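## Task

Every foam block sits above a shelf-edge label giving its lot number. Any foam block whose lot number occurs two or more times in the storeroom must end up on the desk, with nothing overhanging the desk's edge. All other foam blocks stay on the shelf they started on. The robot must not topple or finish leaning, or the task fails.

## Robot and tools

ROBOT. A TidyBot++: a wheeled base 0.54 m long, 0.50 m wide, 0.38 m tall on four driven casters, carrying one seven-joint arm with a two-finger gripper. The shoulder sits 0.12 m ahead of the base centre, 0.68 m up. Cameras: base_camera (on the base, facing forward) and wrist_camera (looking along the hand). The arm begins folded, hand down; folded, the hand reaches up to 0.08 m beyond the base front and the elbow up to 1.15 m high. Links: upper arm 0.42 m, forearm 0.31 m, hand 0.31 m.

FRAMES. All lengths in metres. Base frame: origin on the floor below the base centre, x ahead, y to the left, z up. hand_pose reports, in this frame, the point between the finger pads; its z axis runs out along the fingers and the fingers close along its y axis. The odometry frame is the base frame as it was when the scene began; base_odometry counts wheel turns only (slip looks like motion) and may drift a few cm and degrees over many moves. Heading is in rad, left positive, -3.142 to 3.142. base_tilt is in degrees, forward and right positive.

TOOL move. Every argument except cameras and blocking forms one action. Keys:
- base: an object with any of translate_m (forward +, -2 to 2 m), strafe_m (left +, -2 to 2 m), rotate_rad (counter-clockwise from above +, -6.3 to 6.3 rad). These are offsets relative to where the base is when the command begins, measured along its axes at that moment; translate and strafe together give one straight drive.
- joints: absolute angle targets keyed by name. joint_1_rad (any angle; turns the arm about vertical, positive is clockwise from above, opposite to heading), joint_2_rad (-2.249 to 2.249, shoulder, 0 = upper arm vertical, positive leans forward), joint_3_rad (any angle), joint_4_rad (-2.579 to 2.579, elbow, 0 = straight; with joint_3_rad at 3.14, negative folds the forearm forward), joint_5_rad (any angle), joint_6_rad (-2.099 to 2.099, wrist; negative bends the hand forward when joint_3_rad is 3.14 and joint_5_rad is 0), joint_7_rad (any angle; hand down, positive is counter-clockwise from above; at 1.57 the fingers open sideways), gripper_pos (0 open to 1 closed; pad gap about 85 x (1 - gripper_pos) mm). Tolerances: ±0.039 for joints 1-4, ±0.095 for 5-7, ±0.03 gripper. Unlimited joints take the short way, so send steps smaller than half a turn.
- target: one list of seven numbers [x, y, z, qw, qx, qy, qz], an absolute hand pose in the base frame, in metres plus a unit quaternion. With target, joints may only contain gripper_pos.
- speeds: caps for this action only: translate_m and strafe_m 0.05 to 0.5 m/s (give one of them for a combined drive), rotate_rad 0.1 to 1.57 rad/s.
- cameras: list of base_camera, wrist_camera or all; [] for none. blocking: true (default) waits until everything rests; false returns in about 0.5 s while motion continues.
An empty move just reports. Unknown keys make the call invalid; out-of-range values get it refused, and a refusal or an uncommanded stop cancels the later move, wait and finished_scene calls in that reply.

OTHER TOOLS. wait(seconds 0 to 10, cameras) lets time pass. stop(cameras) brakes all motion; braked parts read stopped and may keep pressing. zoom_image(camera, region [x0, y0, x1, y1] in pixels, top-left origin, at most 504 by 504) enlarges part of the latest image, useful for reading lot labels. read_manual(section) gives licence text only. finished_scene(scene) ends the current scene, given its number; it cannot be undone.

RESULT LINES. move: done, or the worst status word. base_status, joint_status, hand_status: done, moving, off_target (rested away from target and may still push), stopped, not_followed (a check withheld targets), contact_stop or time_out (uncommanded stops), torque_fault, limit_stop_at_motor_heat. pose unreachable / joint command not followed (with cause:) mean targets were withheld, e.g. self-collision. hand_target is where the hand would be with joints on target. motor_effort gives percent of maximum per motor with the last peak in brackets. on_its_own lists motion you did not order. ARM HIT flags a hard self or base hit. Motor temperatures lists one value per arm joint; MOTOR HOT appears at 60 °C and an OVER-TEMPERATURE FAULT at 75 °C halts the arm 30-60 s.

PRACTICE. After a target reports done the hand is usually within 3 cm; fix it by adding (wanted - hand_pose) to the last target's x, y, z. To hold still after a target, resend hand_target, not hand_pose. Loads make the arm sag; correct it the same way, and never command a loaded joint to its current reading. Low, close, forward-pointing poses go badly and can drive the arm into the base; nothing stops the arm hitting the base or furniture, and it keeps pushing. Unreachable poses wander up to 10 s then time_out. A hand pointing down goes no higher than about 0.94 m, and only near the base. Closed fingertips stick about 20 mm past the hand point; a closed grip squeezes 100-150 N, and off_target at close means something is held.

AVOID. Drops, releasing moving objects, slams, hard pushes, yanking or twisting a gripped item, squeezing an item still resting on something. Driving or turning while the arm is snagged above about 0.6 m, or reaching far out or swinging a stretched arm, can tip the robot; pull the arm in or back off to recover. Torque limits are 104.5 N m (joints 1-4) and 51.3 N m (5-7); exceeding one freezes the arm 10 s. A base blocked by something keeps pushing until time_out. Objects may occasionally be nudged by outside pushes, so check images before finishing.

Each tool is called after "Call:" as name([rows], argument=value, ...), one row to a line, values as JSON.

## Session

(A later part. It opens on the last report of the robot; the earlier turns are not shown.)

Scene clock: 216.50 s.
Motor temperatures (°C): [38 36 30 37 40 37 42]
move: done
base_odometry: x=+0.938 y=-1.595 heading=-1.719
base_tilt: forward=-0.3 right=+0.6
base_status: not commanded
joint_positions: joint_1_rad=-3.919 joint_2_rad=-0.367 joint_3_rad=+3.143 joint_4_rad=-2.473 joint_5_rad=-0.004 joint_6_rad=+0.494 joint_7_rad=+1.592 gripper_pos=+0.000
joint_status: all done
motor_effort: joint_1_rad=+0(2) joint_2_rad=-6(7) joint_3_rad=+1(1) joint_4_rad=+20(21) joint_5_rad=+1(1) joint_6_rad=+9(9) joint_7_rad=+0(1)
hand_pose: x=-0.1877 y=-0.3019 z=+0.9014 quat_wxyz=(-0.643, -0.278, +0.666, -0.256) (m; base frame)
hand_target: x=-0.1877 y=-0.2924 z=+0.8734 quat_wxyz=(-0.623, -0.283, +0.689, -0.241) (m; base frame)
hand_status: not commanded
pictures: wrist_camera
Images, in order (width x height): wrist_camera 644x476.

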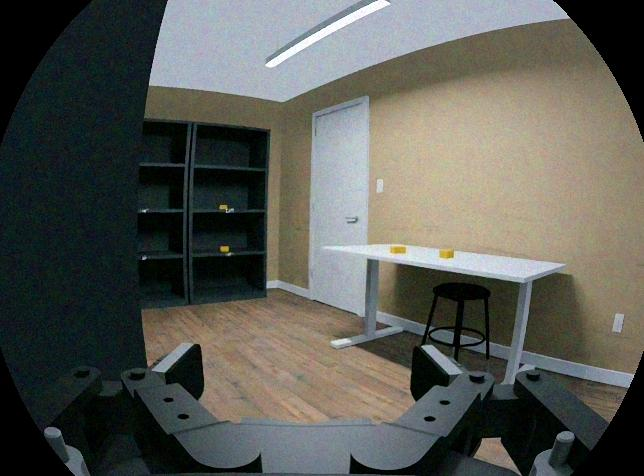

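Call:
move(base={"translate_m":0.55}, joints={"joint_1_rad":-4.6})

Scene clock: 219.10 s.
Motor temperatures (°C): [38 36 30 37 40 37 42]
move: done
base_odometry: x=+0.857 y=-2.139 heading=-1.719
base_tilt: forward=-0.3 right=+0.6
base_status: done
joint_positions: joint_1_rad=-4.583 joint_2_rad=-0.367 joint_3_rad=+3.143 joint_4_rad=-2.473 joint_5_rad=-0.004 joint_6_rad=+0.494 joint_7_rad=+1.592 gripper_pos=+0.000
joint_status: all done
motor_effort: joint_1_rad=+0(2) joint_2_rad=-6(9) joint_3_rad=+0(2) joint_4_rad=+20(21) joint_5_rad=+1(1) joint_6_rad=+9(9) joint_7_rad=+0(1)
hand_pose: x=+0.0639 y=-0.4268 z=+0.9014 quat_wxyz=(-0.525, -0.480, +0.539, -0.452) (m; base frame)
hand_target: x=+0.0728 y=-0.4212 z=+0.8734 quat_wxyz=(-0.502, -0.502, +0.550, -0.439) (m; base frame)
hand_status: not commanded
pictures: base_camera, wrist_camera
Images, in order (width x height): base_camera 644x364, wrist_camera 644x476.

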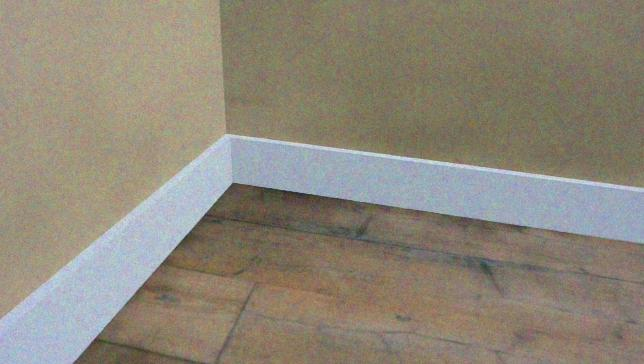

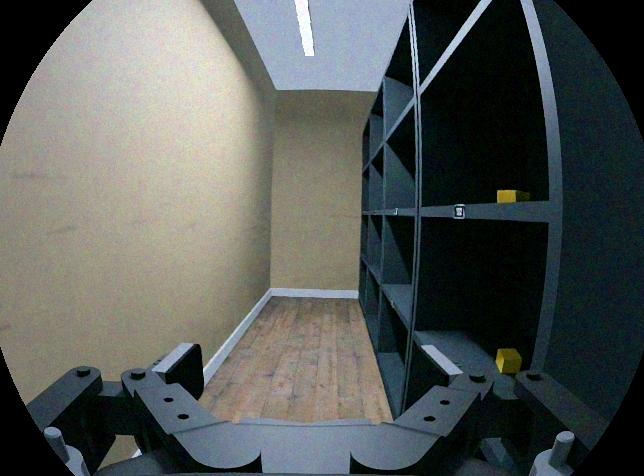

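Call:
move(joints={"joint_1_rad":-6.283,"joint_6_rad":-0.9}, cameras=[])

Call:
move(base={"rotate_rad":-3.14})

Scene clock: 222.63 s.
Motor temperatures (°C): [38 36 30 37 40 37 42]
move: done
base_odometry: x=+0.857 y=-2.139 heading=-1.719
base_tilt: forward=-0.3 right=+0.6
base_status: not commanded
joint_positions: joint_1_rad=-6.264 joint_2_rad=-0.367 joint_3_rad=+3.143 joint_4_rad=-2.473 joint_5_rad=-0.004 joint_6_rad=-0.847 joint_7_rad=+1.592 gripper_pos=+0.000
joint_status: all done
motor_effort: joint_1_rad=+0(2) joint_2_rad=-2(7) joint_3_rad=+1(1) joint_4_rad=+16(20) joint_5_rad=+1(1) joint_6_rad=+2(10) joint_7_rad=+0(1)
hand_pose: x=+0.2967 y=-0.0012 z=+0.6084 quat_wxyz=(+0.000, -0.996, +0.001, -0.094) (m; base frame)
hand_target: x=+0.2680 y=+0.0013 z=+0.5980 quat_wxyz=(-0.001, -0.998, -0.010, -0.056) (m; base frame)
hand_status: not commanded
pictures: none
No camera images: "cameras" was empty.

Scene clock: 228.97 s.
Motor temperatures (°C): [38 36 30 37 40 37 42]
move: time_out
base_odometry: x=+0.849 y=-2.138 heading=-2.406
base_tilt: forward=-0.4 right=+0.6
base_status: rotate_rad time_out (by the wheels' count: -0.687 of -3.140)
joint_positions: joint_1_rad=-6.268 joint_2_rad=-0.369 joint_3_rad=+3.147 joint_4_rad=-2.478 joint_5_rad=-0.002 joint_6_rad=-0.855 joint_7_rad=+1.592 gripper_pos=+0.000
joint_status: not commanded
motor_effort: joint_1_rad=-1(4) joint_2_rad=-2(6) joint_3_rad=+1(6) joint_4_rad=+15(18) joint_5_rad=+1(3) joint_6_rad=+2(4) joint_7_rad=+0(1)
hand_pose: x=+0.2922 y=-0.0014 z=+0.6067 quat_wxyz=(+0.000, -0.996, +0.000, -0.088) (m; base frame)
hand_target: x=+0.2680 y=+0.0013 z=+0.5980 quat_wxyz=(-0.001, -0.998, -0.010, -0.056) (m; base frame)
hand_status: not commanded
pictures: base_camera, wrist_camera
Images, in order (width x height): base_camera 644x364, wrist_camera 644x476.

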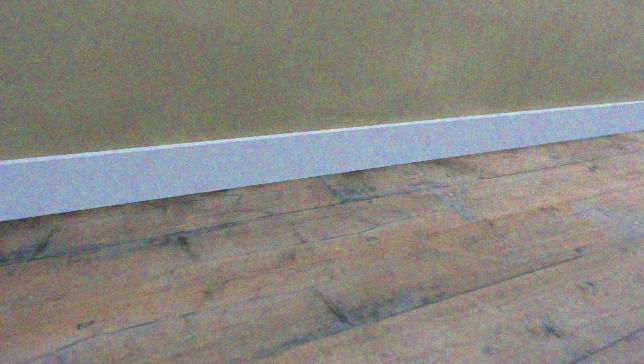

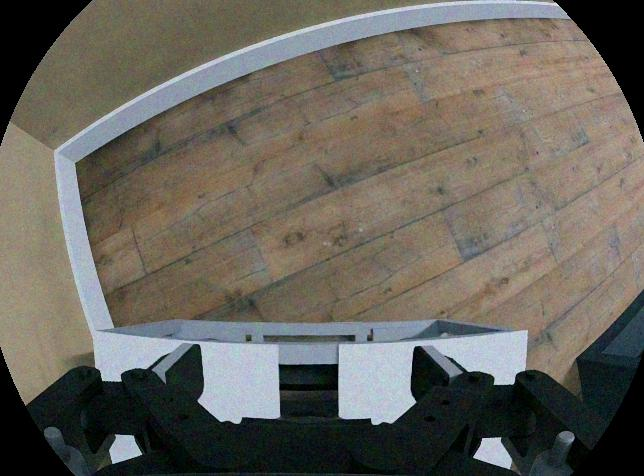

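Call:
move(base={"translate_m":0.2,"strafe_m":-0.05}, cameras=["wrist_camera"])

Call:
move(base={"rotate_rad":-0.75})

Scene clock: 230.73 s.
Motor temperatures (°C): [38 36 30 37 40 37 42]
move: done
base_odometry: x=+0.667 y=-2.235 heading=-2.407
base_tilt: forward=-0.3 right=+0.6
base_status: done
joint_positions: joint_1_rad=-6.268 joint_2_rad=-0.368 joint_3_rad=+3.147 joint_4_rad=-2.478 joint_5_rad=-0.002 joint_6_rad=-0.856 joint_7_rad=+1.592 gripper_pos=+0.000
joint_status: not commanded
motor_effort: joint_1_rad=-1(1) joint_2_rad=-2(5) joint_3_rad=+1(1) joint_4_rad=+16(17) joint_5_rad=+1(1) joint_6_rad=+2(3) joint_7_rad=+0(1)
hand_pose: x=+0.2916 y=-0.0014 z=+0.6064 quat_wxyz=(+0.000, -0.996, +0.000, -0.087) (m; base frame)
hand_target: x=+0.2680 y=+0.0013 z=+0.5980 quat_wxyz=(-0.001, -0.998, -0.010, -0.056) (m; base frame)
hand_status: not commanded
pictures: wrist_camera
Images, in order (width x height): wrist_camera 644x476.

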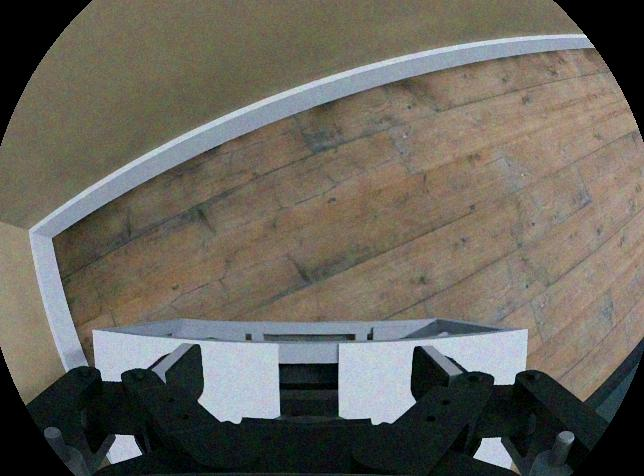

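Scene clock: 232.40 s.
Motor temperatures (°C): [38 36 30 37 40 37 42]
move: done
base_odometry: x=+0.667 y=-2.235 heading=+3.127
base_tilt: forward=-0.3 right=+0.6
base_status: done
joint_positions: joint_1_rad=-6.268 joint_2_rad=-0.368 joint_3_rad=+3.147 joint_4_rad=-2.478 joint_5_rad=-0.002 joint_6_rad=-0.856 joint_7_rad=+1.592 gripper_pos=+0.000
joint_status: not commanded
motor_effort: joint_1_rad=+0(1) joint_2_rad=-1(3) joint_3_rad=+1(1) joint_4_rad=+15(16) joint_5_rad=+1(1) joint_6_rad=+2(2) joint_7_rad=+0(1)
hand_pose: x=+0.2916 y=-0.0014 z=+0.6064 quat_wxyz=(+0.000, -0.996, +0.000, -0.087) (m; base frame)
hand_target: x=+0.2680 y=+0.0013 z=+0.5980 quat_wxyz=(-0.001, -0.998, -0.010, -0.056) (m; base frame)
hand_status: not commanded
pictures: base_camera, wrist_camera
Images, in order (width x height): base_camera 644x364, wrist_camera 644x476.

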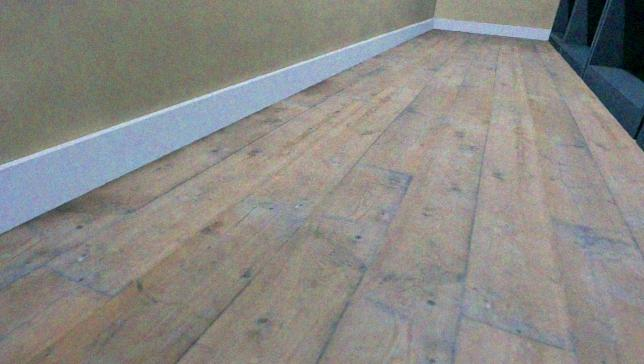

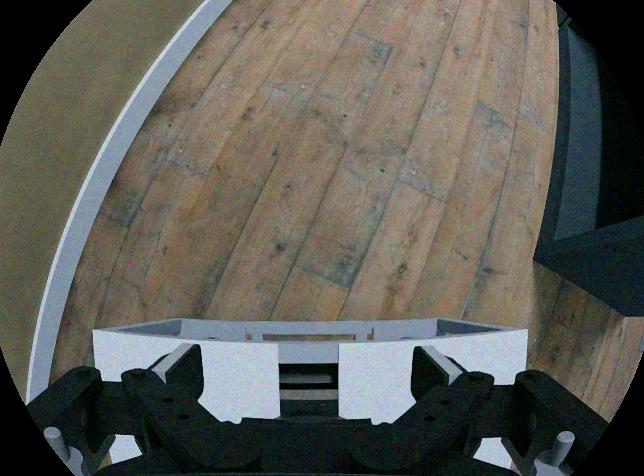

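Call:
move(base={"strafe_m":-0.1}, cameras=[])

Call:
move(base={"rotate_rad":-0.35}, joints={"joint_6_rad":0.4})

Scene clock: 233.97 s.
Motor temperatures (°C): [38 36 30 37 40 37 42]
move: done
base_odometry: x=+0.669 y=-2.134 heading=+3.125
base_tilt: forward=-0.4 right=+0.6
base_status: done
joint_positions: joint_1_rad=-6.268 joint_2_rad=-0.368 joint_3_rad=+3.147 joint_4_rad=-2.478 joint_5_rad=-0.002 joint_6_rad=-0.856 joint_7_rad=+1.592 gripper_pos=+0.000
joint_status: not commanded
motor_effort: joint_1_rad=+0(1) joint_2_rad=-2(3) joint_3_rad=+1(2) joint_4_rad=+15(17) joint_5_rad=+1(1) joint_6_rad=+2(3) joint_7_rad=+0(1)
hand_pose: x=+0.2916 y=-0.0014 z=+0.6064 quat_wxyz=(+0.000, -0.996, +0.000, -0.087) (m; base frame)
hand_target: x=+0.2680 y=+0.0013 z=+0.5980 quat_wxyz=(-0.001, -0.998, -0.010, -0.056) (m; base frame)
hand_status: not commanded
pictures: none
No camera images: "cameras" was empty.

Scene clock: 235.90 s.
Motor temperatures (°C): [38 36 30 37 40 37 42]
move: done
base_odometry: x=+0.669 y=-2.134 heading=+2.776
base_tilt: forward=-0.3 right=+0.6
base_status: done
joint_positions: joint_1_rad=-6.268 joint_2_rad=-0.368 joint_3_rad=+3.147 joint_4_rad=-2.482 joint_5_rad=-0.002 joint_6_rad=+0.345 joint_7_rad=+1.592 gripper_pos=+0.000
joint_status: all done
motor_effort: joint_1_rad=-1(1) joint_2_rad=-6(7) joint_3_rad=+1(1) joint_4_rad=+20(21) joint_5_rad=+1(1) joint_6_rad=+9(9) joint_7_rad=+0(1)
hand_pose: x=+0.5421 y=-0.0074 z=+0.8507 quat_wxyz=(-0.012, -0.774, +0.001, -0.634) (m; base frame)
hand_target: x=+0.5407 y=+0.0013 z=+0.8580 quat_wxyz=(-0.007, -0.761, -0.008, -0.649) (m; base frame)
hand_status: not commanded
pictures: base_camera, wrist_camera
Images, in order (width x height): base_camera 644x364, wrist_camera 644x476.

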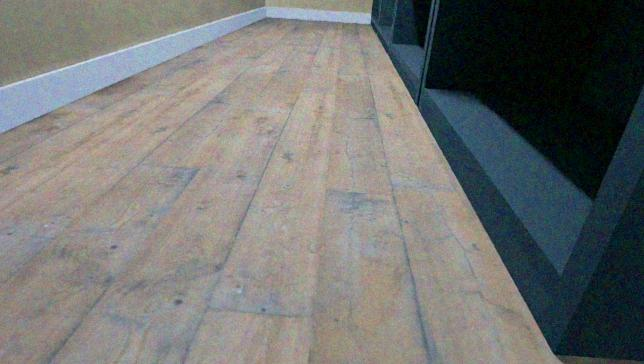

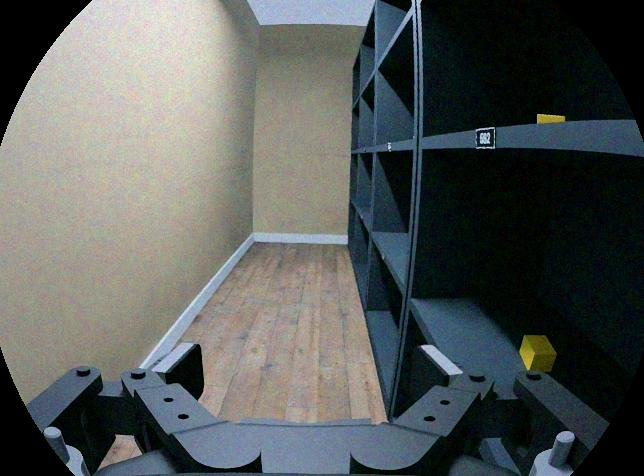

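Call:
zoom_image(camera="wrist_camera", region=[440, 90, 540, 170])

Call:
move(joints={"joint_1_rad":-5.5})

Scaled by 5.040.

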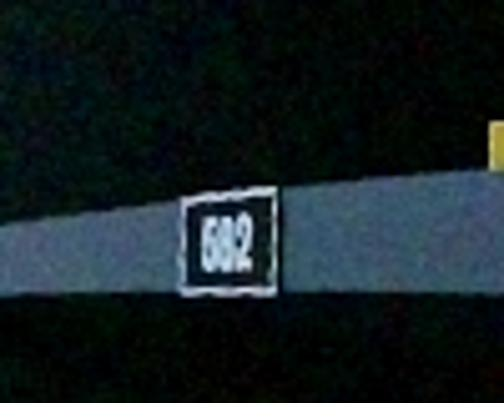

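Scene clock: 238.17 s.
Motor temperatures (°C): [38 36 30 37 40 37 42]
move: done
base_odometry: x=+0.669 y=-2.134 heading=+2.776
base_tilt: forward=-0.3 right=+0.6
base_status: not commanded
joint_positions: joint_1_rad=-5.518 joint_2_rad=-0.368 joint_3_rad=+3.147 joint_4_rad=-2.482 joint_5_rad=-0.002 joint_6_rad=+0.345 joint_7_rad=+1.592 gripper_pos=+0.000
joint_status: all done
motor_effort: joint_1_rad=-1(2) joint_2_rad=-7(7) joint_3_rad=+1(1) joint_4_rad=+21(21) joint_5_rad=+1(1) joint_6_rad=+9(9) joint_7_rad=-1(1)
hand_pose: x=+0.4235 y=-0.2938 z=+0.8507 quat_wxyz=(-0.243, -0.719, +0.284, -0.585) (m; base frame)
hand_target: x=+0.4188 y=-0.2966 z=+0.8580 quat_wxyz=(-0.254, -0.706, +0.283, -0.597) (m; base frame)
hand_status: not commanded
pictures: base_camera, wrist_camera
Images, in order (width x height): base_camera 644x364, wrist_camera 644x476.

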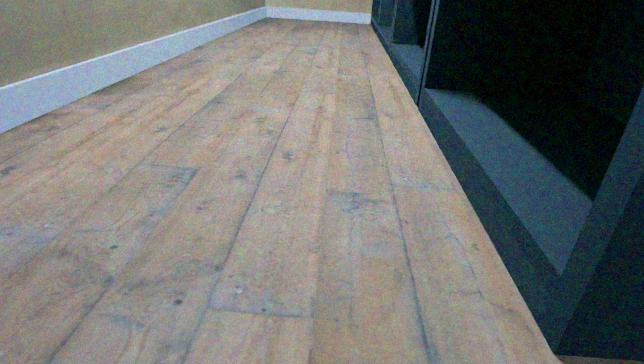

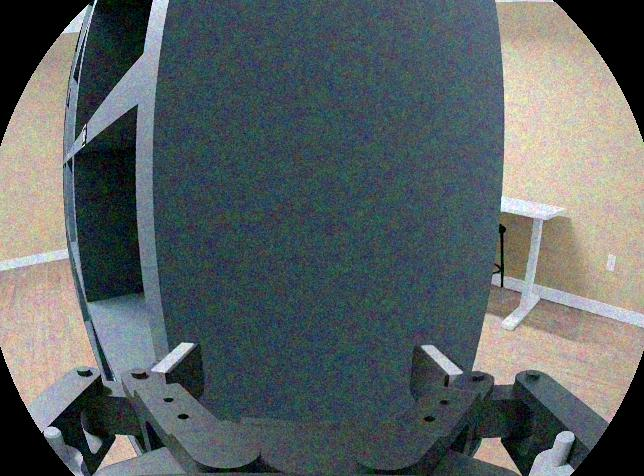

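Call:
move(joints={"joint_1_rad":-6.283}, cameras=[])

Call:
move(base={"translate_m":0.3,"strafe_m":0.08}, cameras=["wrist_camera"])

Call:
move(joints={"joint_1_rad":-5.6}, cameras=["wrist_camera"])

Scene clock: 240.43 s.
Motor temperatures (°C): [38 36 30 37 40 37 42]
move: done
base_odometry: x=+0.669 y=-2.134 heading=+2.776
base_tilt: forward=-0.3 right=+0.6
base_status: not commanded
joint_positions: joint_1_rad=-6.265 joint_2_rad=-0.368 joint_3_rad=+3.147 joint_4_rad=-2.482 joint_5_rad=-0.002 joint_6_rad=+0.345 joint_7_rad=+1.592 gripper_pos=+0.000
joint_status: all done
motor_effort: joint_1_rad=+0(2) joint_2_rad=-6(7) joint_3_rad=+1(1) joint_4_rad=+19(21) joint_5_rad=+1(1) joint_6_rad=+9(9) joint_7_rad=+0(0)
hand_pose: x=+0.5420 y=-0.0091 z=+0.8507 quat_wxyz=(-0.013, -0.774, +0.003, -0.634) (m; base frame)
hand_target: x=+0.5407 y=+0.0013 z=+0.8580 quat_wxyz=(-0.007, -0.761, -0.008, -0.649) (m; base frame)
hand_status: not commanded
pictures: none
No camera images: "cameras" was empty.

Scene clock: 242.37 s.
Motor temperatures (°C): [38 36 30 37 40 37 42]
move: done
base_odometry: x=+0.360 y=-2.102 heading=+2.775
base_tilt: forward=-0.3 right=+0.6
base_status: done
joint_positions: joint_1_rad=-6.265 joint_2_rad=-0.368 joint_3_rad=+3.147 joint_4_rad=-2.482 joint_5_rad=-0.002 joint_6_rad=+0.347 joint_7_rad=+1.592 gripper_pos=+0.000
joint_status: not commanded
motor_effort: joint_1_rad=-1(1) joint_2_rad=-6(9) joint_3_rad=+1(1) joint_4_rad=+20(21) joint_5_rad=+1(1) joint_6_rad=+9(9) joint_7_rad=+0(1)
hand_pose: x=+0.5421 y=-0.0089 z=+0.8515 quat_wxyz=(-0.013, -0.773, +0.002, -0.635) (m; base frame)
hand_target: x=+0.5407 y=+0.0013 z=+0.8580 quat_wxyz=(-0.007, -0.761, -0.008, -0.649) (m; base frame)
hand_status: not commanded
pictures: wrist_camera
Images, in order (width x height): wrist_camera 644x476.

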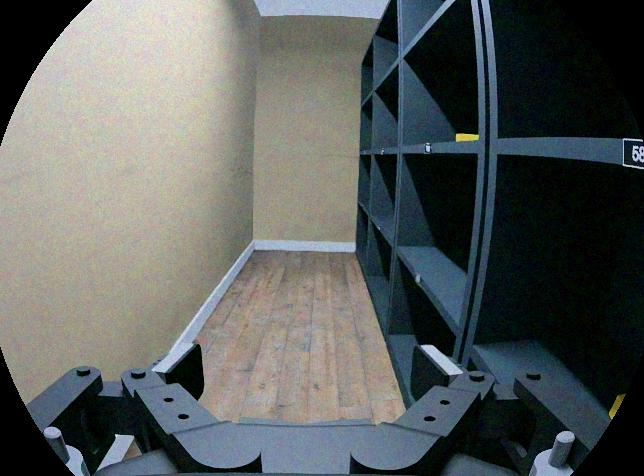

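Scene clock: 244.30 s.
Motor temperatures (°C): [38 36 30 37 40 37 42]
move: done
base_odometry: x=+0.360 y=-2.102 heading=+2.775
base_tilt: forward=-0.3 right=+0.6
base_status: not commanded
joint_positions: joint_1_rad=-5.619 joint_2_rad=-0.368 joint_3_rad=+3.147 joint_4_rad=-2.482 joint_5_rad=-0.002 joint_6_rad=+0.347 joint_7_rad=+1.592 gripper_pos=+0.000
joint_status: all done
motor_effort: joint_1_rad=-1(2) joint_2_rad=-7(8) joint_3_rad=+1(1) joint_4_rad=+21(21) joint_5_rad=+1(1) joint_6_rad=+9(9) joint_7_rad=+0(1)
hand_pose: x=+0.4514 y=-0.2619 z=+0.8515 quat_wxyz=(-0.214, -0.732, +0.248, -0.598) (m; base frame)
hand_target: x=+0.4469 y=-0.2652 z=+0.8580 quat_wxyz=(-0.224, -0.720, +0.247, -0.609) (m; base frame)
hand_status: not commanded
pictures: wrist_camera
Images, in order (width x height): wrist_camera 644x476.

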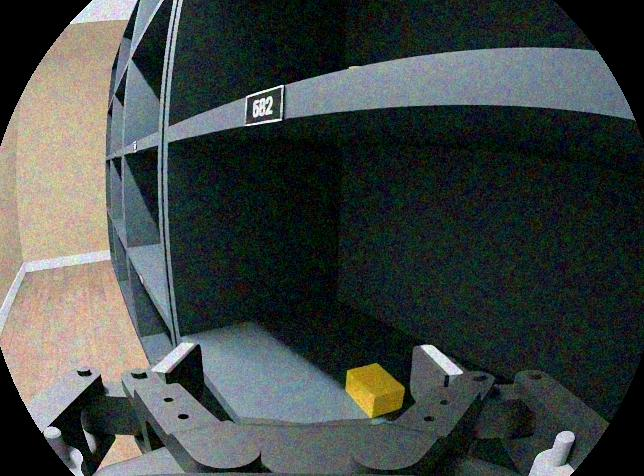

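Call:
zoom_image(camera="wrist_camera", region=[230, 75, 310, 135])

Call:
move(joints={"joint_6_rad":-0.3}, cameras=["wrist_camera"])

Scaled by 6.300.

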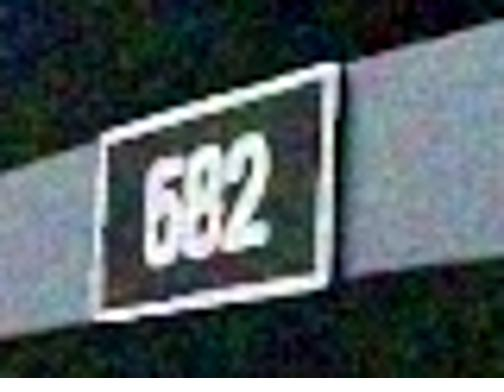

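Scene clock: 245.93 s.
Motor temperatures (°C): [38 36 30 37 40 37 42]
move: done
base_odometry: x=+0.360 y=-2.102 heading=+2.775
base_tilt: forward=-0.3 right=+0.6
base_status: not commanded
joint_positions: joint_1_rad=-5.618 joint_2_rad=-0.368 joint_3_rad=+3.147 joint_4_rad=-2.486 joint_5_rad=-0.002 joint_6_rad=-0.259 joint_7_rad=+1.592 gripper_pos=+0.000
joint_status: all done
motor_effort: joint_1_rad=+0(1) joint_2_rad=-5(7) joint_3_rad=+0(1) joint_4_rad=+18(20) joint_5_rad=+1(1) joint_6_rad=+6(9) joint_7_rad=+0(0)
hand_pose: x=+0.3807 y=-0.2052 z=+0.6861 quat_wxyz=(-0.125, -0.879, +0.297, -0.351) (m; base frame)
hand_target: x=+0.3662 y=-0.1995 z=+0.6716 quat_wxyz=(-0.120, -0.886, +0.305, -0.327) (m; base frame)
hand_status: not commanded
pictures: wrist_camera
Images, in order (width x height): wrist_camera 644x476.

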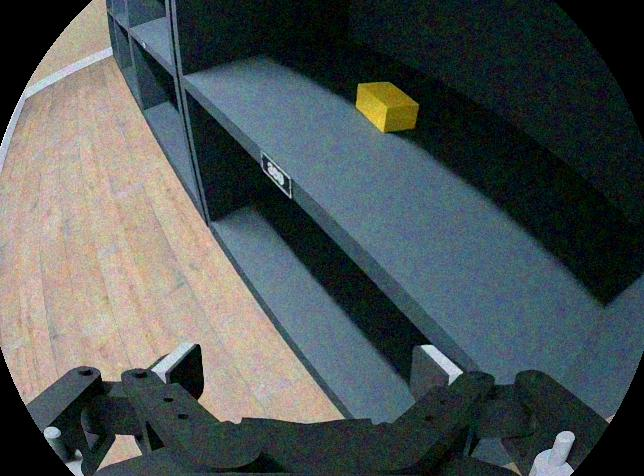

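Call:
zoom_image(camera="wrist_camera", region=[250, 145, 310, 200])

Call:
move(base={"translate_m":0.2}, joints={"joint_6_rad":-0.2,"joint_1_rad":-5.3}, cameras=["wrist_camera"])

Call:
move(base={"translate_m":0.4}, joints={"joint_6_rad":0.4,"joint_1_rad":-5.6}, cameras=["wrist_camera"])

Call:
move(joints={"joint_6_rad":-0.3}, cameras=["wrist_camera"])

Scaled by 8.400.

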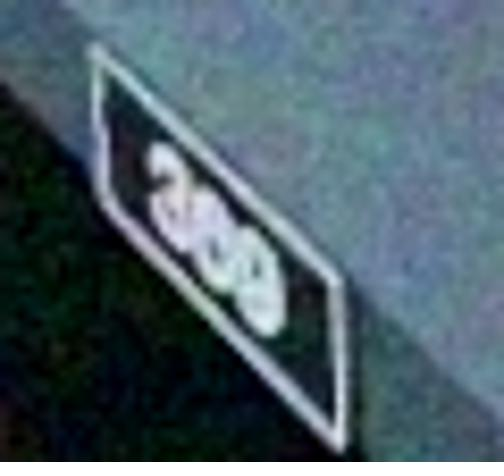

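Scene clock: 247.70 s.
Motor temperatures (°C): [38 36 30 37 40 37 42]
move: done
base_odometry: x=+0.173 y=-2.030 heading=+2.776
base_tilt: forward=-0.3 right=+0.6
base_status: done
joint_positions: joint_1_rad=-5.318 joint_2_rad=-0.368 joint_3_rad=+3.147 joint_4_rad=-2.486 joint_5_rad=-0.002 joint_6_rad=-0.248 joint_7_rad=+1.592 gripper_pos=+0.000
joint_status: all done
motor_effort: joint_1_rad=+0(2) joint_2_rad=-4(6) joint_3_rad=+0(1) joint_4_rad=+18(19) joint_5_rad=+1(1) joint_6_rad=+6(7) joint_7_rad=+0(0)
hand_pose: x=+0.3098 y=-0.2754 z=+0.6886 quat_wxyz=(-0.178, -0.823, +0.424, -0.334) (m; base frame)
hand_target: x=+0.3087 y=-0.2823 z=+0.6931 quat_wxyz=(-0.190, -0.814, +0.425, -0.346) (m; base frame)
hand_status: not commanded
pictures: wrist_camera
Images, in order (width x height): wrist_camera 644x476.

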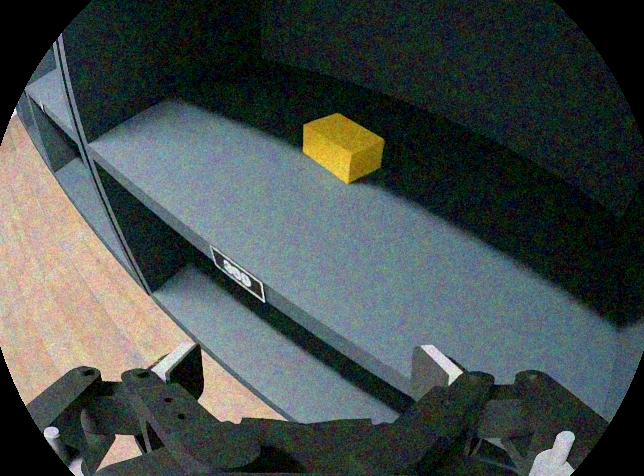

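Scene clock: 249.80 s.
Motor temperatures (°C): [38 36 30 37 40 37 42]
move: done
base_odometry: x=-0.201 y=-1.887 heading=+2.777
base_tilt: forward=-0.3 right=+0.6
base_status: done
joint_positions: joint_1_rad=-5.584 joint_2_rad=-0.368 joint_3_rad=+3.146 joint_4_rad=-2.486 joint_5_rad=-0.002 joint_6_rad=+0.343 joint_7_rad=+1.592 gripper_pos=+0.000
joint_status: all done
motor_effort: joint_1_rad=+0(2) joint_2_rad=-7(8) joint_3_rad=+0(2) joint_4_rad=+20(21) joint_5_rad=+1(1) joint_6_rad=+9(9) joint_7_rad=+0(1)
hand_pose: x=+0.4412 y=-0.2724 z=+0.8477 quat_wxyz=(-0.223, -0.730, +0.261, -0.591) (m; base frame)
hand_target: x=+0.4469 y=-0.2652 z=+0.8580 quat_wxyz=(-0.224, -0.720, +0.247, -0.609) (m; base frame)
hand_status: not commanded
pictures: wrist_camera
Images, in order (width x height): wrist_camera 644x476.

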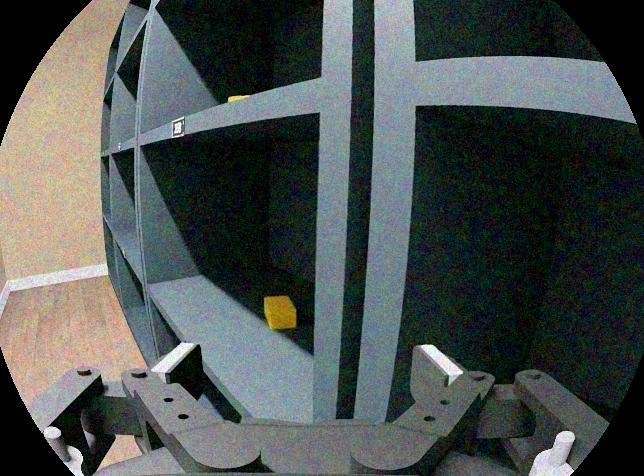

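Scene clock: 251.20 s.
Motor temperatures (°C): [38 36 30 37 40 37 42]
move: done
base_odometry: x=-0.201 y=-1.887 heading=+2.777
base_tilt: forward=-0.3 right=+0.6
base_status: not commanded
joint_positions: joint_1_rad=-5.584 joint_2_rad=-0.368 joint_3_rad=+3.146 joint_4_rad=-2.488 joint_5_rad=-0.002 joint_6_rad=-0.260 joint_7_rad=+1.592 gripper_pos=+0.000
joint_status: all done
motor_effort: joint_1_rad=+0(1) joint_2_rad=-5(7) joint_3_rad=+0(1) joint_4_rad=+19(21) joint_5_rad=+1(1) joint_6_rad=+6(9) joint_7_rad=+0(1)
hand_pose: x=+0.3728 y=-0.2134 z=+0.6850 quat_wxyz=(-0.130, -0.874, +0.312, -0.348) (m; base frame)
hand_target: x=+0.3662 y=-0.1995 z=+0.6716 quat_wxyz=(-0.120, -0.886, +0.305, -0.327) (m; base frame)
hand_status: not commanded
pictures: wrist_camera
Images, in order (width x height): wrist_camera 644x476.

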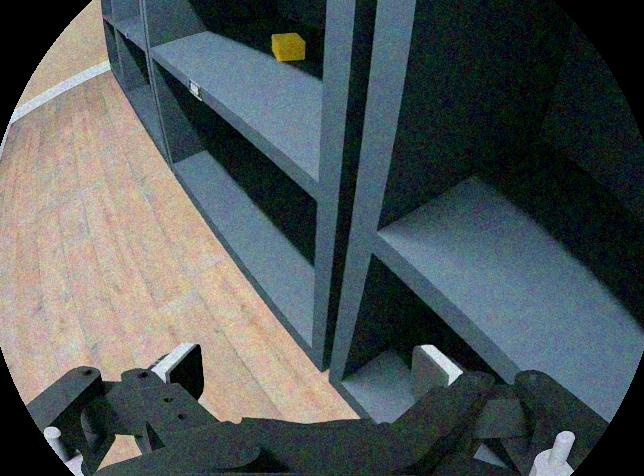

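Call:
move(base={"translate_m":0.42}, joints={"joint_1_rad":-5.4}, cameras=["wrist_camera"])

Call:
zoom_image(camera="wrist_camera", region=[170, 180, 330, 300])

Call:
move(joints={"joint_6_rad":0.5}, cameras=["wrist_camera"])

Call:
zoom_image(camera="wrist_camera", region=[180, 80, 340, 200])

Scene clock: 253.57 s.
Motor temperatures (°C): [38 36 30 37 40 37 42]
move: done
base_odometry: x=-0.593 y=-1.738 heading=+2.777
base_tilt: forward=-0.3 right=+0.6
base_status: done
joint_positions: joint_1_rad=-5.417 joint_2_rad=-0.368 joint_3_rad=+3.146 joint_4_rad=-2.488 joint_5_rad=-0.002 joint_6_rad=-0.260 joint_7_rad=+1.592 gripper_pos=+0.000
joint_status: all done
motor_effort: joint_1_rad=-1(2) joint_2_rad=-4(7) joint_3_rad=+1(2) joint_4_rad=+18(20) joint_5_rad=+1(1) joint_6_rad=+6(7) joint_7_rad=-1(1)
hand_pose: x=+0.3338 y=-0.2526 z=+0.6850 quat_wxyz=(-0.159, -0.845, +0.384, -0.336) (m; base frame)
hand_target: x=+0.3216 y=-0.2446 z=+0.6716 quat_wxyz=(-0.152, -0.852, +0.392, -0.313) (m; base frame)
hand_status: not commanded
pictures: wrist_camera
Images, in order (width x height): wrist_camera 644x476.

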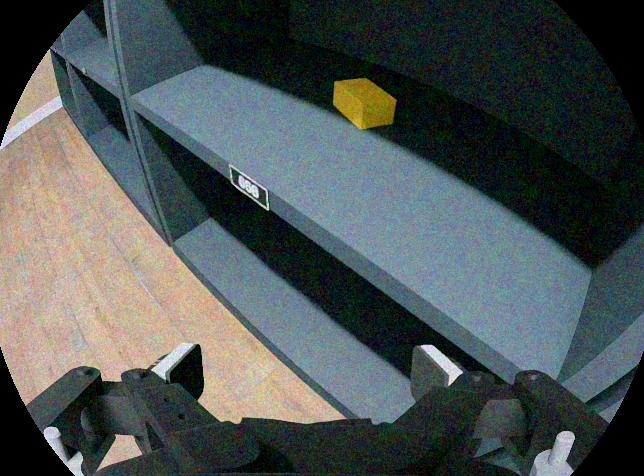

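Scaled by 3.150.

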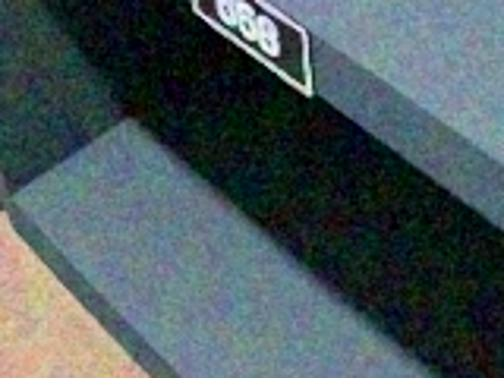

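Scene clock: 255.07 s.
Motor temperatures (°C): [38 36 30 37 40 37 42]
move: done
base_odometry: x=-0.593 y=-1.738 heading=+2.777
base_tilt: forward=-0.3 right=+0.6
base_status: not commanded
joint_positions: joint_1_rad=-5.417 joint_2_rad=-0.368 joint_3_rad=+3.146 joint_4_rad=-2.489 joint_5_rad=-0.002 joint_6_rad=+0.450 joint_7_rad=+1.592 gripper_pos=+0.000
joint_status: all done
motor_effort: joint_1_rad=+0(1) joint_2_rad=-7(7) joint_3_rad=+0(1) joint_4_rad=+20(21) joint_5_rad=+1(1) joint_6_rad=+9(9) joint_7_rad=+0(1)
hand_pose: x=+0.3942 y=-0.3256 z=+0.8790 quat_wxyz=(-0.288, -0.675, +0.307, -0.606) (m; base frame)
hand_target: x=+0.3898 y=-0.3276 z=+0.8889 quat_wxyz=(-0.300, -0.661, +0.304, -0.617) (m; base frame)
hand_status: not commanded
pictures: wrist_camera
Images, in order (width x height): wrist_camera 644x476.

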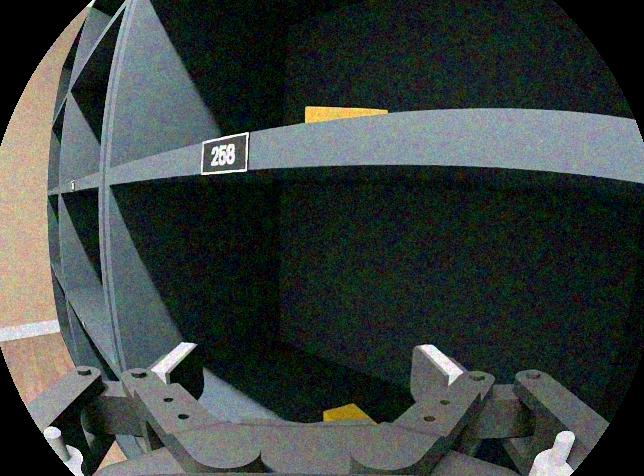

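Scaled by 3.150.

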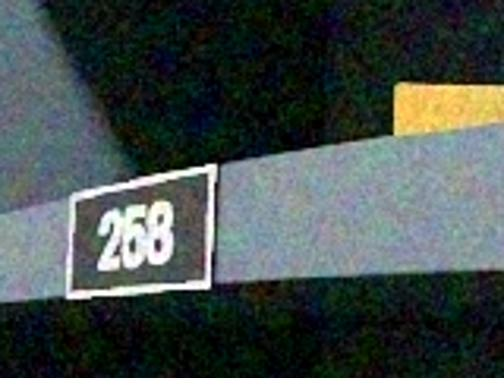

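Call:
move(joints={"joint_6_rad":-0.1,"joint_1_rad":-5.2}, base={"translate_m":0.1}, cameras=["wrist_camera"])

Call:
zoom_image(camera="wrist_camera", region=[180, 220, 340, 340])

Call:
move(joints={"joint_1_rad":-5.6}, base={"translate_m":0.5}, cameras=["wrist_camera"])

Call:
zoom_image(camera="wrist_camera", region=[100, 150, 260, 270])

Call:
move(joints={"joint_6_rad":0.5}, cameras=["wrist_camera"])

Call:
zoom_image(camera="wrist_camera", region=[100, 80, 260, 200])

Scene clock: 257.13 s.
Motor temperatures (°C): [38 36 30 37 40 37 42]
move: done
base_odometry: x=-0.687 y=-1.702 heading=+2.777
base_tilt: forward=-0.3 right=+0.6
base_status: done
joint_positions: joint_1_rad=-5.219 joint_2_rad=-0.369 joint_3_rad=+3.146 joint_4_rad=-2.489 joint_5_rad=-0.002 joint_6_rad=-0.049 joint_7_rad=+1.592 gripper_pos=+0.000
joint_status: all done
motor_effort: joint_1_rad=+0(2) joint_2_rad=-5(7) joint_3_rad=+1(2) joint_4_rad=+19(21) joint_5_rad=+1(1) joint_6_rad=+7(10) joint_7_rad=+0(1)
hand_pose: x=+0.3000 y=-0.3268 z=+0.7347 quat_wxyz=(-0.241, -0.765, +0.443, -0.400) (m; base frame)
hand_target: x=+0.2890 y=-0.3178 z=+0.7167 quat_wxyz=(-0.231, -0.774, +0.455, -0.375) (m; base frame)
hand_status: not commanded
pictures: wrist_camera
Images, in order (width x height): wrist_camera 644x476.

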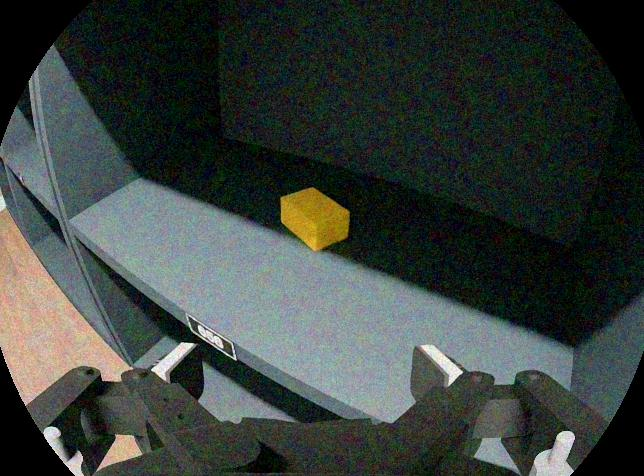

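Scaled by 3.150.

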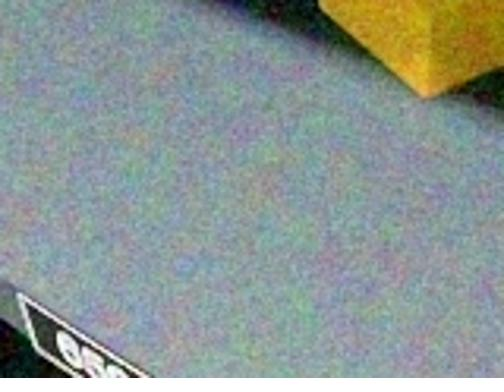

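Scene clock: 259.43 s.
Motor temperatures (°C): [38 36 30 37 40 37 42]
move: done
base_odometry: x=-1.154 y=-1.524 heading=+2.778
base_tilt: forward=-0.3 right=+0.6
base_status: done
joint_positions: joint_1_rad=-5.583 joint_2_rad=-0.369 joint_3_rad=+3.146 joint_4_rad=-2.489 joint_5_rad=-0.002 joint_6_rad=-0.053 joint_7_rad=+1.592 gripper_pos=+0.000
joint_status: all done
motor_effort: joint_1_rad=+0(3) joint_2_rad=-6(8) joint_3_rad=+1(2) joint_4_rad=+19(20) joint_5_rad=+1(1) joint_6_rad=+7(8) joint_7_rad=+0(1)
hand_pose: x=+0.4041 y=-0.2405 z=+0.7338 quat_wxyz=(-0.164, -0.833, +0.298, -0.436) (m; base frame)
hand_target: x=+0.3994 y=-0.2265 z=+0.7167 quat_wxyz=(-0.152, -0.849, +0.292, -0.413) (m; base frame)
hand_status: not commanded
pictures: wrist_camera
Images, in order (width x height): wrist_camera 644x476.

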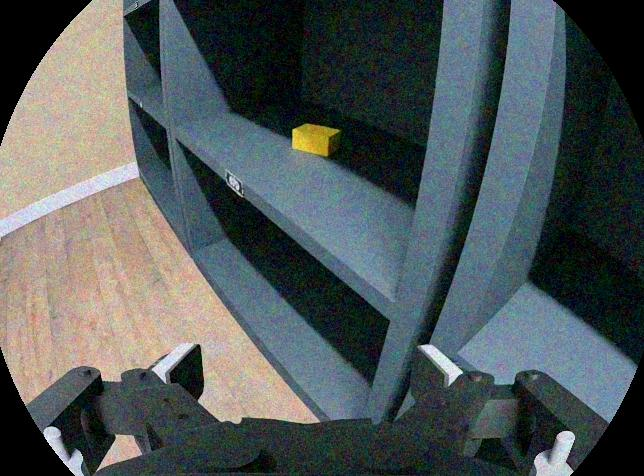

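Scaled by 3.150.

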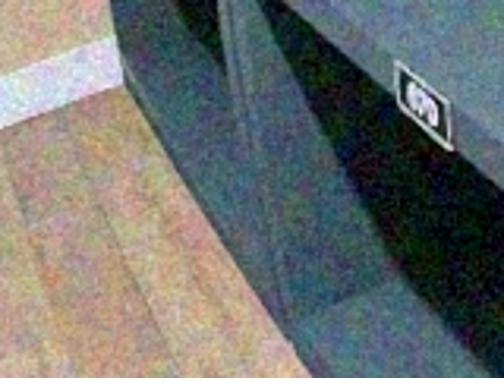

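Scene clock: 260.73 s.
Motor temperatures (°C): [38 36 30 37 40 37 42]
move: done
base_odometry: x=-1.154 y=-1.524 heading=+2.778
base_tilt: forward=-0.3 right=+0.6
base_status: not commanded
joint_positions: joint_1_rad=-5.583 joint_2_rad=-0.369 joint_3_rad=+3.146 joint_4_rad=-2.490 joint_5_rad=-0.002 joint_6_rad=+0.454 joint_7_rad=+1.592 gripper_pos=+0.000
joint_status: all done
motor_effort: joint_1_rad=-1(1) joint_2_rad=-6(7) joint_3_rad=+1(1) joint_4_rad=+20(22) joint_5_rad=+1(1) joint_6_rad=+9(9) joint_7_rad=+0(1)
hand_pose: x=+0.4443 y=-0.2754 z=+0.8802 quat_wxyz=(-0.238, -0.697, +0.249, -0.629) (m; base frame)
hand_target: x=+0.4495 y=-0.2673 z=+0.8889 quat_wxyz=(-0.237, -0.688, +0.237, -0.644) (m; base frame)
hand_status: not commanded
pictures: wrist_camera
Images, in order (width x height): wrist_camera 644x476.

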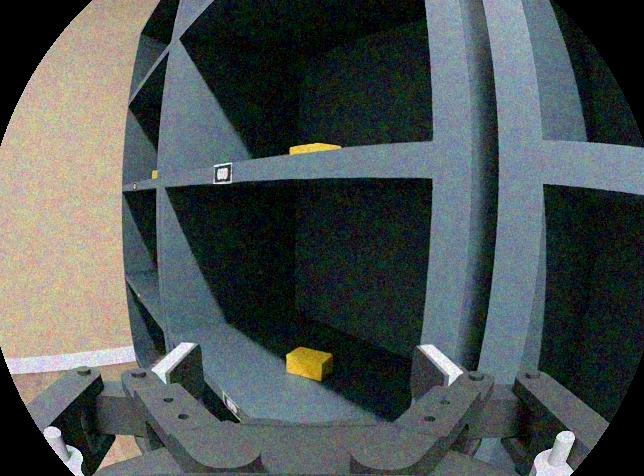

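Scaled by 3.150.

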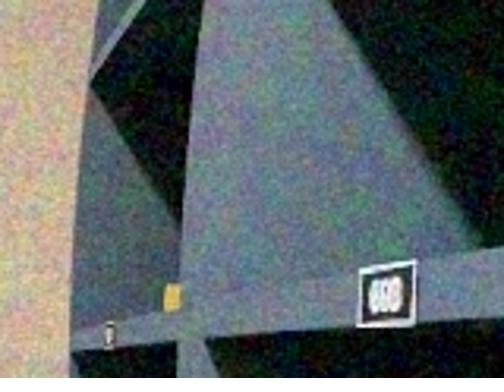

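Call:
move(joints={"joint_1_rad":-5.4}, base={"translate_m":0.3}, cameras=["wrist_camera"])

Call:
zoom_image(camera="wrist_camera", region=[160, 100, 320, 220])

Call:
move(joints={"joint_6_rad":-0.25}, cameras=["wrist_camera"])

Call:
zoom_image(camera="wrist_camera", region=[180, 140, 320, 245])

Scene clock: 262.87 s.
Motor temperatures (°C): [38 36 30 37 40 37 42]
move: done
base_odometry: x=-1.434 y=-1.418 heading=+2.778
base_tilt: forward=-0.4 right=+0.6
base_status: done
joint_positions: joint_1_rad=-5.418 joint_2_rad=-0.369 joint_3_rad=+3.146 joint_4_rad=-2.490 joint_5_rad=-0.002 joint_6_rad=+0.454 joint_7_rad=+1.592 gripper_pos=+0.000
joint_status: all done
motor_effort: joint_1_rad=-1(2) joint_2_rad=-6(8) joint_3_rad=+0(2) joint_4_rad=+20(21) joint_5_rad=+1(1) joint_6_rad=+9(9) joint_7_rad=-1(1)
hand_pose: x=+0.3946 y=-0.3251 z=+0.8804 quat_wxyz=(-0.289, -0.674, +0.306, -0.607) (m; base frame)
hand_target: x=+0.3898 y=-0.3276 z=+0.8889 quat_wxyz=(-0.300, -0.661, +0.304, -0.617) (m; base frame)
hand_status: not commanded
pictures: wrist_camera
Images, in order (width x height): wrist_camera 644x476.

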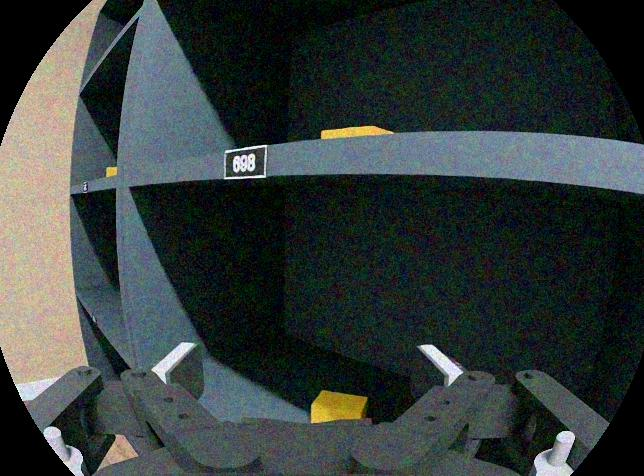

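Scaled by 3.150.

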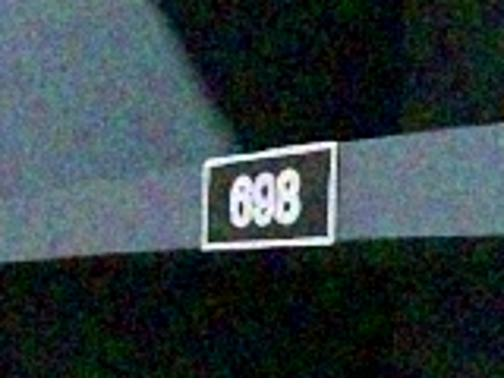

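Scene clock: 264.30 s.
Motor temperatures (°C): [38 36 30 37 40 37 42]
move: done
base_odometry: x=-1.434 y=-1.418 heading=+2.778
base_tilt: forward=-0.3 right=+0.6
base_status: not commanded
joint_positions: joint_1_rad=-5.418 joint_2_rad=-0.369 joint_3_rad=+3.146 joint_4_rad=-2.491 joint_5_rad=-0.002 joint_6_rad=-0.208 joint_7_rad=+1.592 gripper_pos=+0.000
joint_status: all done
motor_effort: joint_1_rad=+0(1) joint_2_rad=-5(7) joint_3_rad=+1(1) joint_4_rad=+18(21) joint_5_rad=+1(1) joint_6_rad=+6(9) joint_7_rad=+0(0)
hand_pose: x=+0.3408 y=-0.2602 z=+0.6954 quat_wxyz=(-0.169, -0.837, +0.379, -0.357) (m; base frame)
hand_target: x=+0.3290 y=-0.2535 z=+0.6820 quat_wxyz=(-0.162, -0.843, +0.388, -0.334) (m; base frame)
hand_status: not commanded
pictures: wrist_camera
Images, in order (width x height): wrist_camera 644x476.

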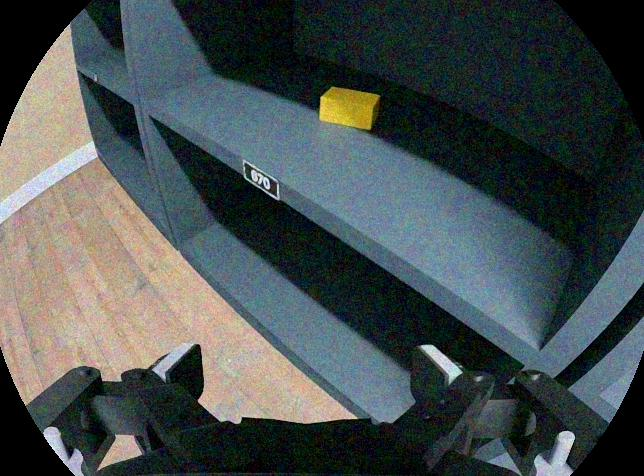

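Scaled by 3.600.

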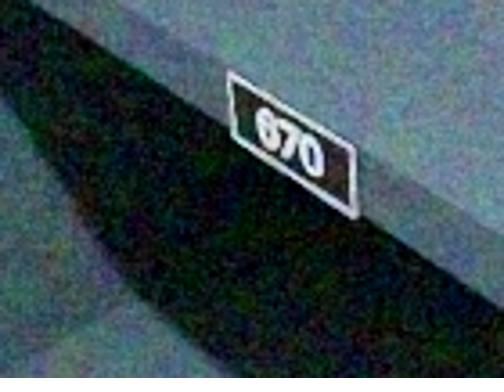

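Call:
move(base={"translate_m":0.6}, cameras=["wrist_camera"])

Call:
zoom_image(camera="wrist_camera", region=[100, 120, 320, 285])

Call:
move(joints={"joint_6_rad":0.5}, cameras=["wrist_camera"])

Call:
zoom_image(camera="wrist_camera", region=[100, 80, 320, 245])

Scene clock: 266.93 s.
Motor temperatures (°C): [38 36 30 37 40 37 42]
move: done
base_odometry: x=-1.995 y=-1.205 heading=+2.778
base_tilt: forward=-0.3 right=+0.6
base_status: done
joint_positions: joint_1_rad=-5.418 joint_2_rad=-0.369 joint_3_rad=+3.146 joint_4_rad=-2.491 joint_5_rad=-0.002 joint_6_rad=-0.208 joint_7_rad=+1.592 gripper_pos=+0.000
joint_status: not commanded
motor_effort: joint_1_rad=-1(1) joint_2_rad=-5(6) joint_3_rad=+0(1) joint_4_rad=+18(20) joint_5_rad=+1(1) joint_6_rad=+6(7) joint_7_rad=-1(1)
hand_pose: x=+0.3407 y=-0.2602 z=+0.6954 quat_wxyz=(-0.169, -0.837, +0.379, -0.357) (m; base frame)
hand_target: x=+0.3290 y=-0.2535 z=+0.6820 quat_wxyz=(-0.162, -0.843, +0.388, -0.334) (m; base frame)
hand_status: not commanded
pictures: wrist_camera
Images, in order (width x height): wrist_camera 644x476.

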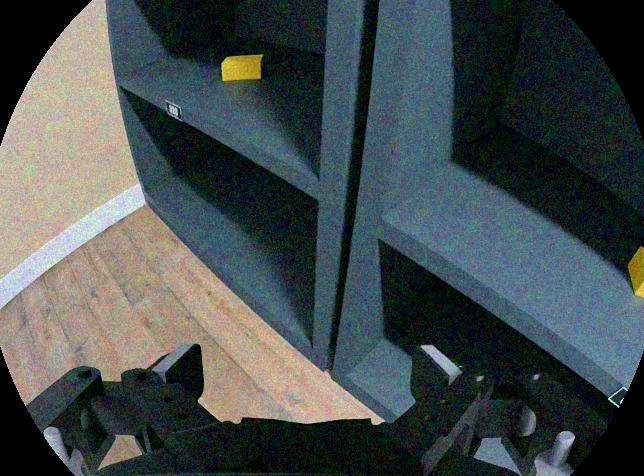

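Scaled by 2.291.

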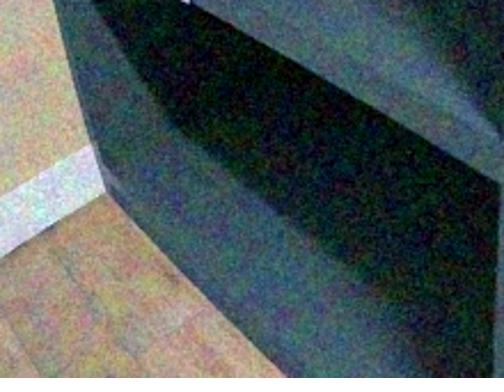

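Scene clock: 268.37 s.
Motor temperatures (°C): [38 36 30 37 40 37 42]
move: done
base_odometry: x=-1.995 y=-1.205 heading=+2.778
base_tilt: forward=-0.3 right=+0.6
base_status: not commanded
joint_positions: joint_1_rad=-5.418 joint_2_rad=-0.369 joint_3_rad=+3.146 joint_4_rad=-2.491 joint_5_rad=-0.002 joint_6_rad=+0.451 joint_7_rad=+1.592 gripper_pos=+0.000
joint_status: all done
motor_effort: joint_1_rad=+0(1) joint_2_rad=-6(7) joint_3_rad=+1(1) joint_4_rad=+20(22) joint_5_rad=+0(1) joint_6_rad=+9(9) joint_7_rad=+0(1)
hand_pose: x=+0.3943 y=-0.3248 z=+0.8787 quat_wxyz=(-0.288, -0.675, +0.307, -0.606) (m; base frame)
hand_target: x=+0.3898 y=-0.3276 z=+0.8889 quat_wxyz=(-0.300, -0.661, +0.304, -0.617) (m; base frame)
hand_status: not commanded
pictures: wrist_camera
Images, in order (width x height): wrist_camera 644x476.

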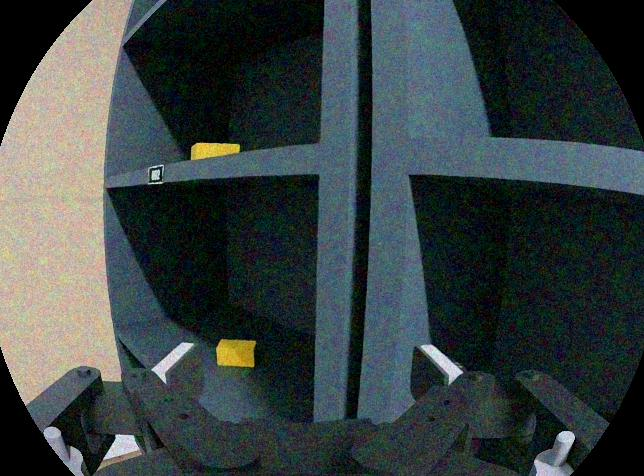

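Scaled by 2.291.

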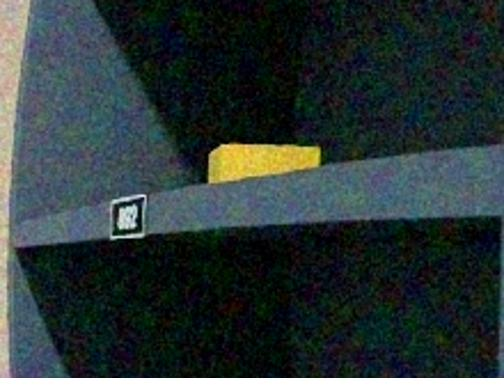

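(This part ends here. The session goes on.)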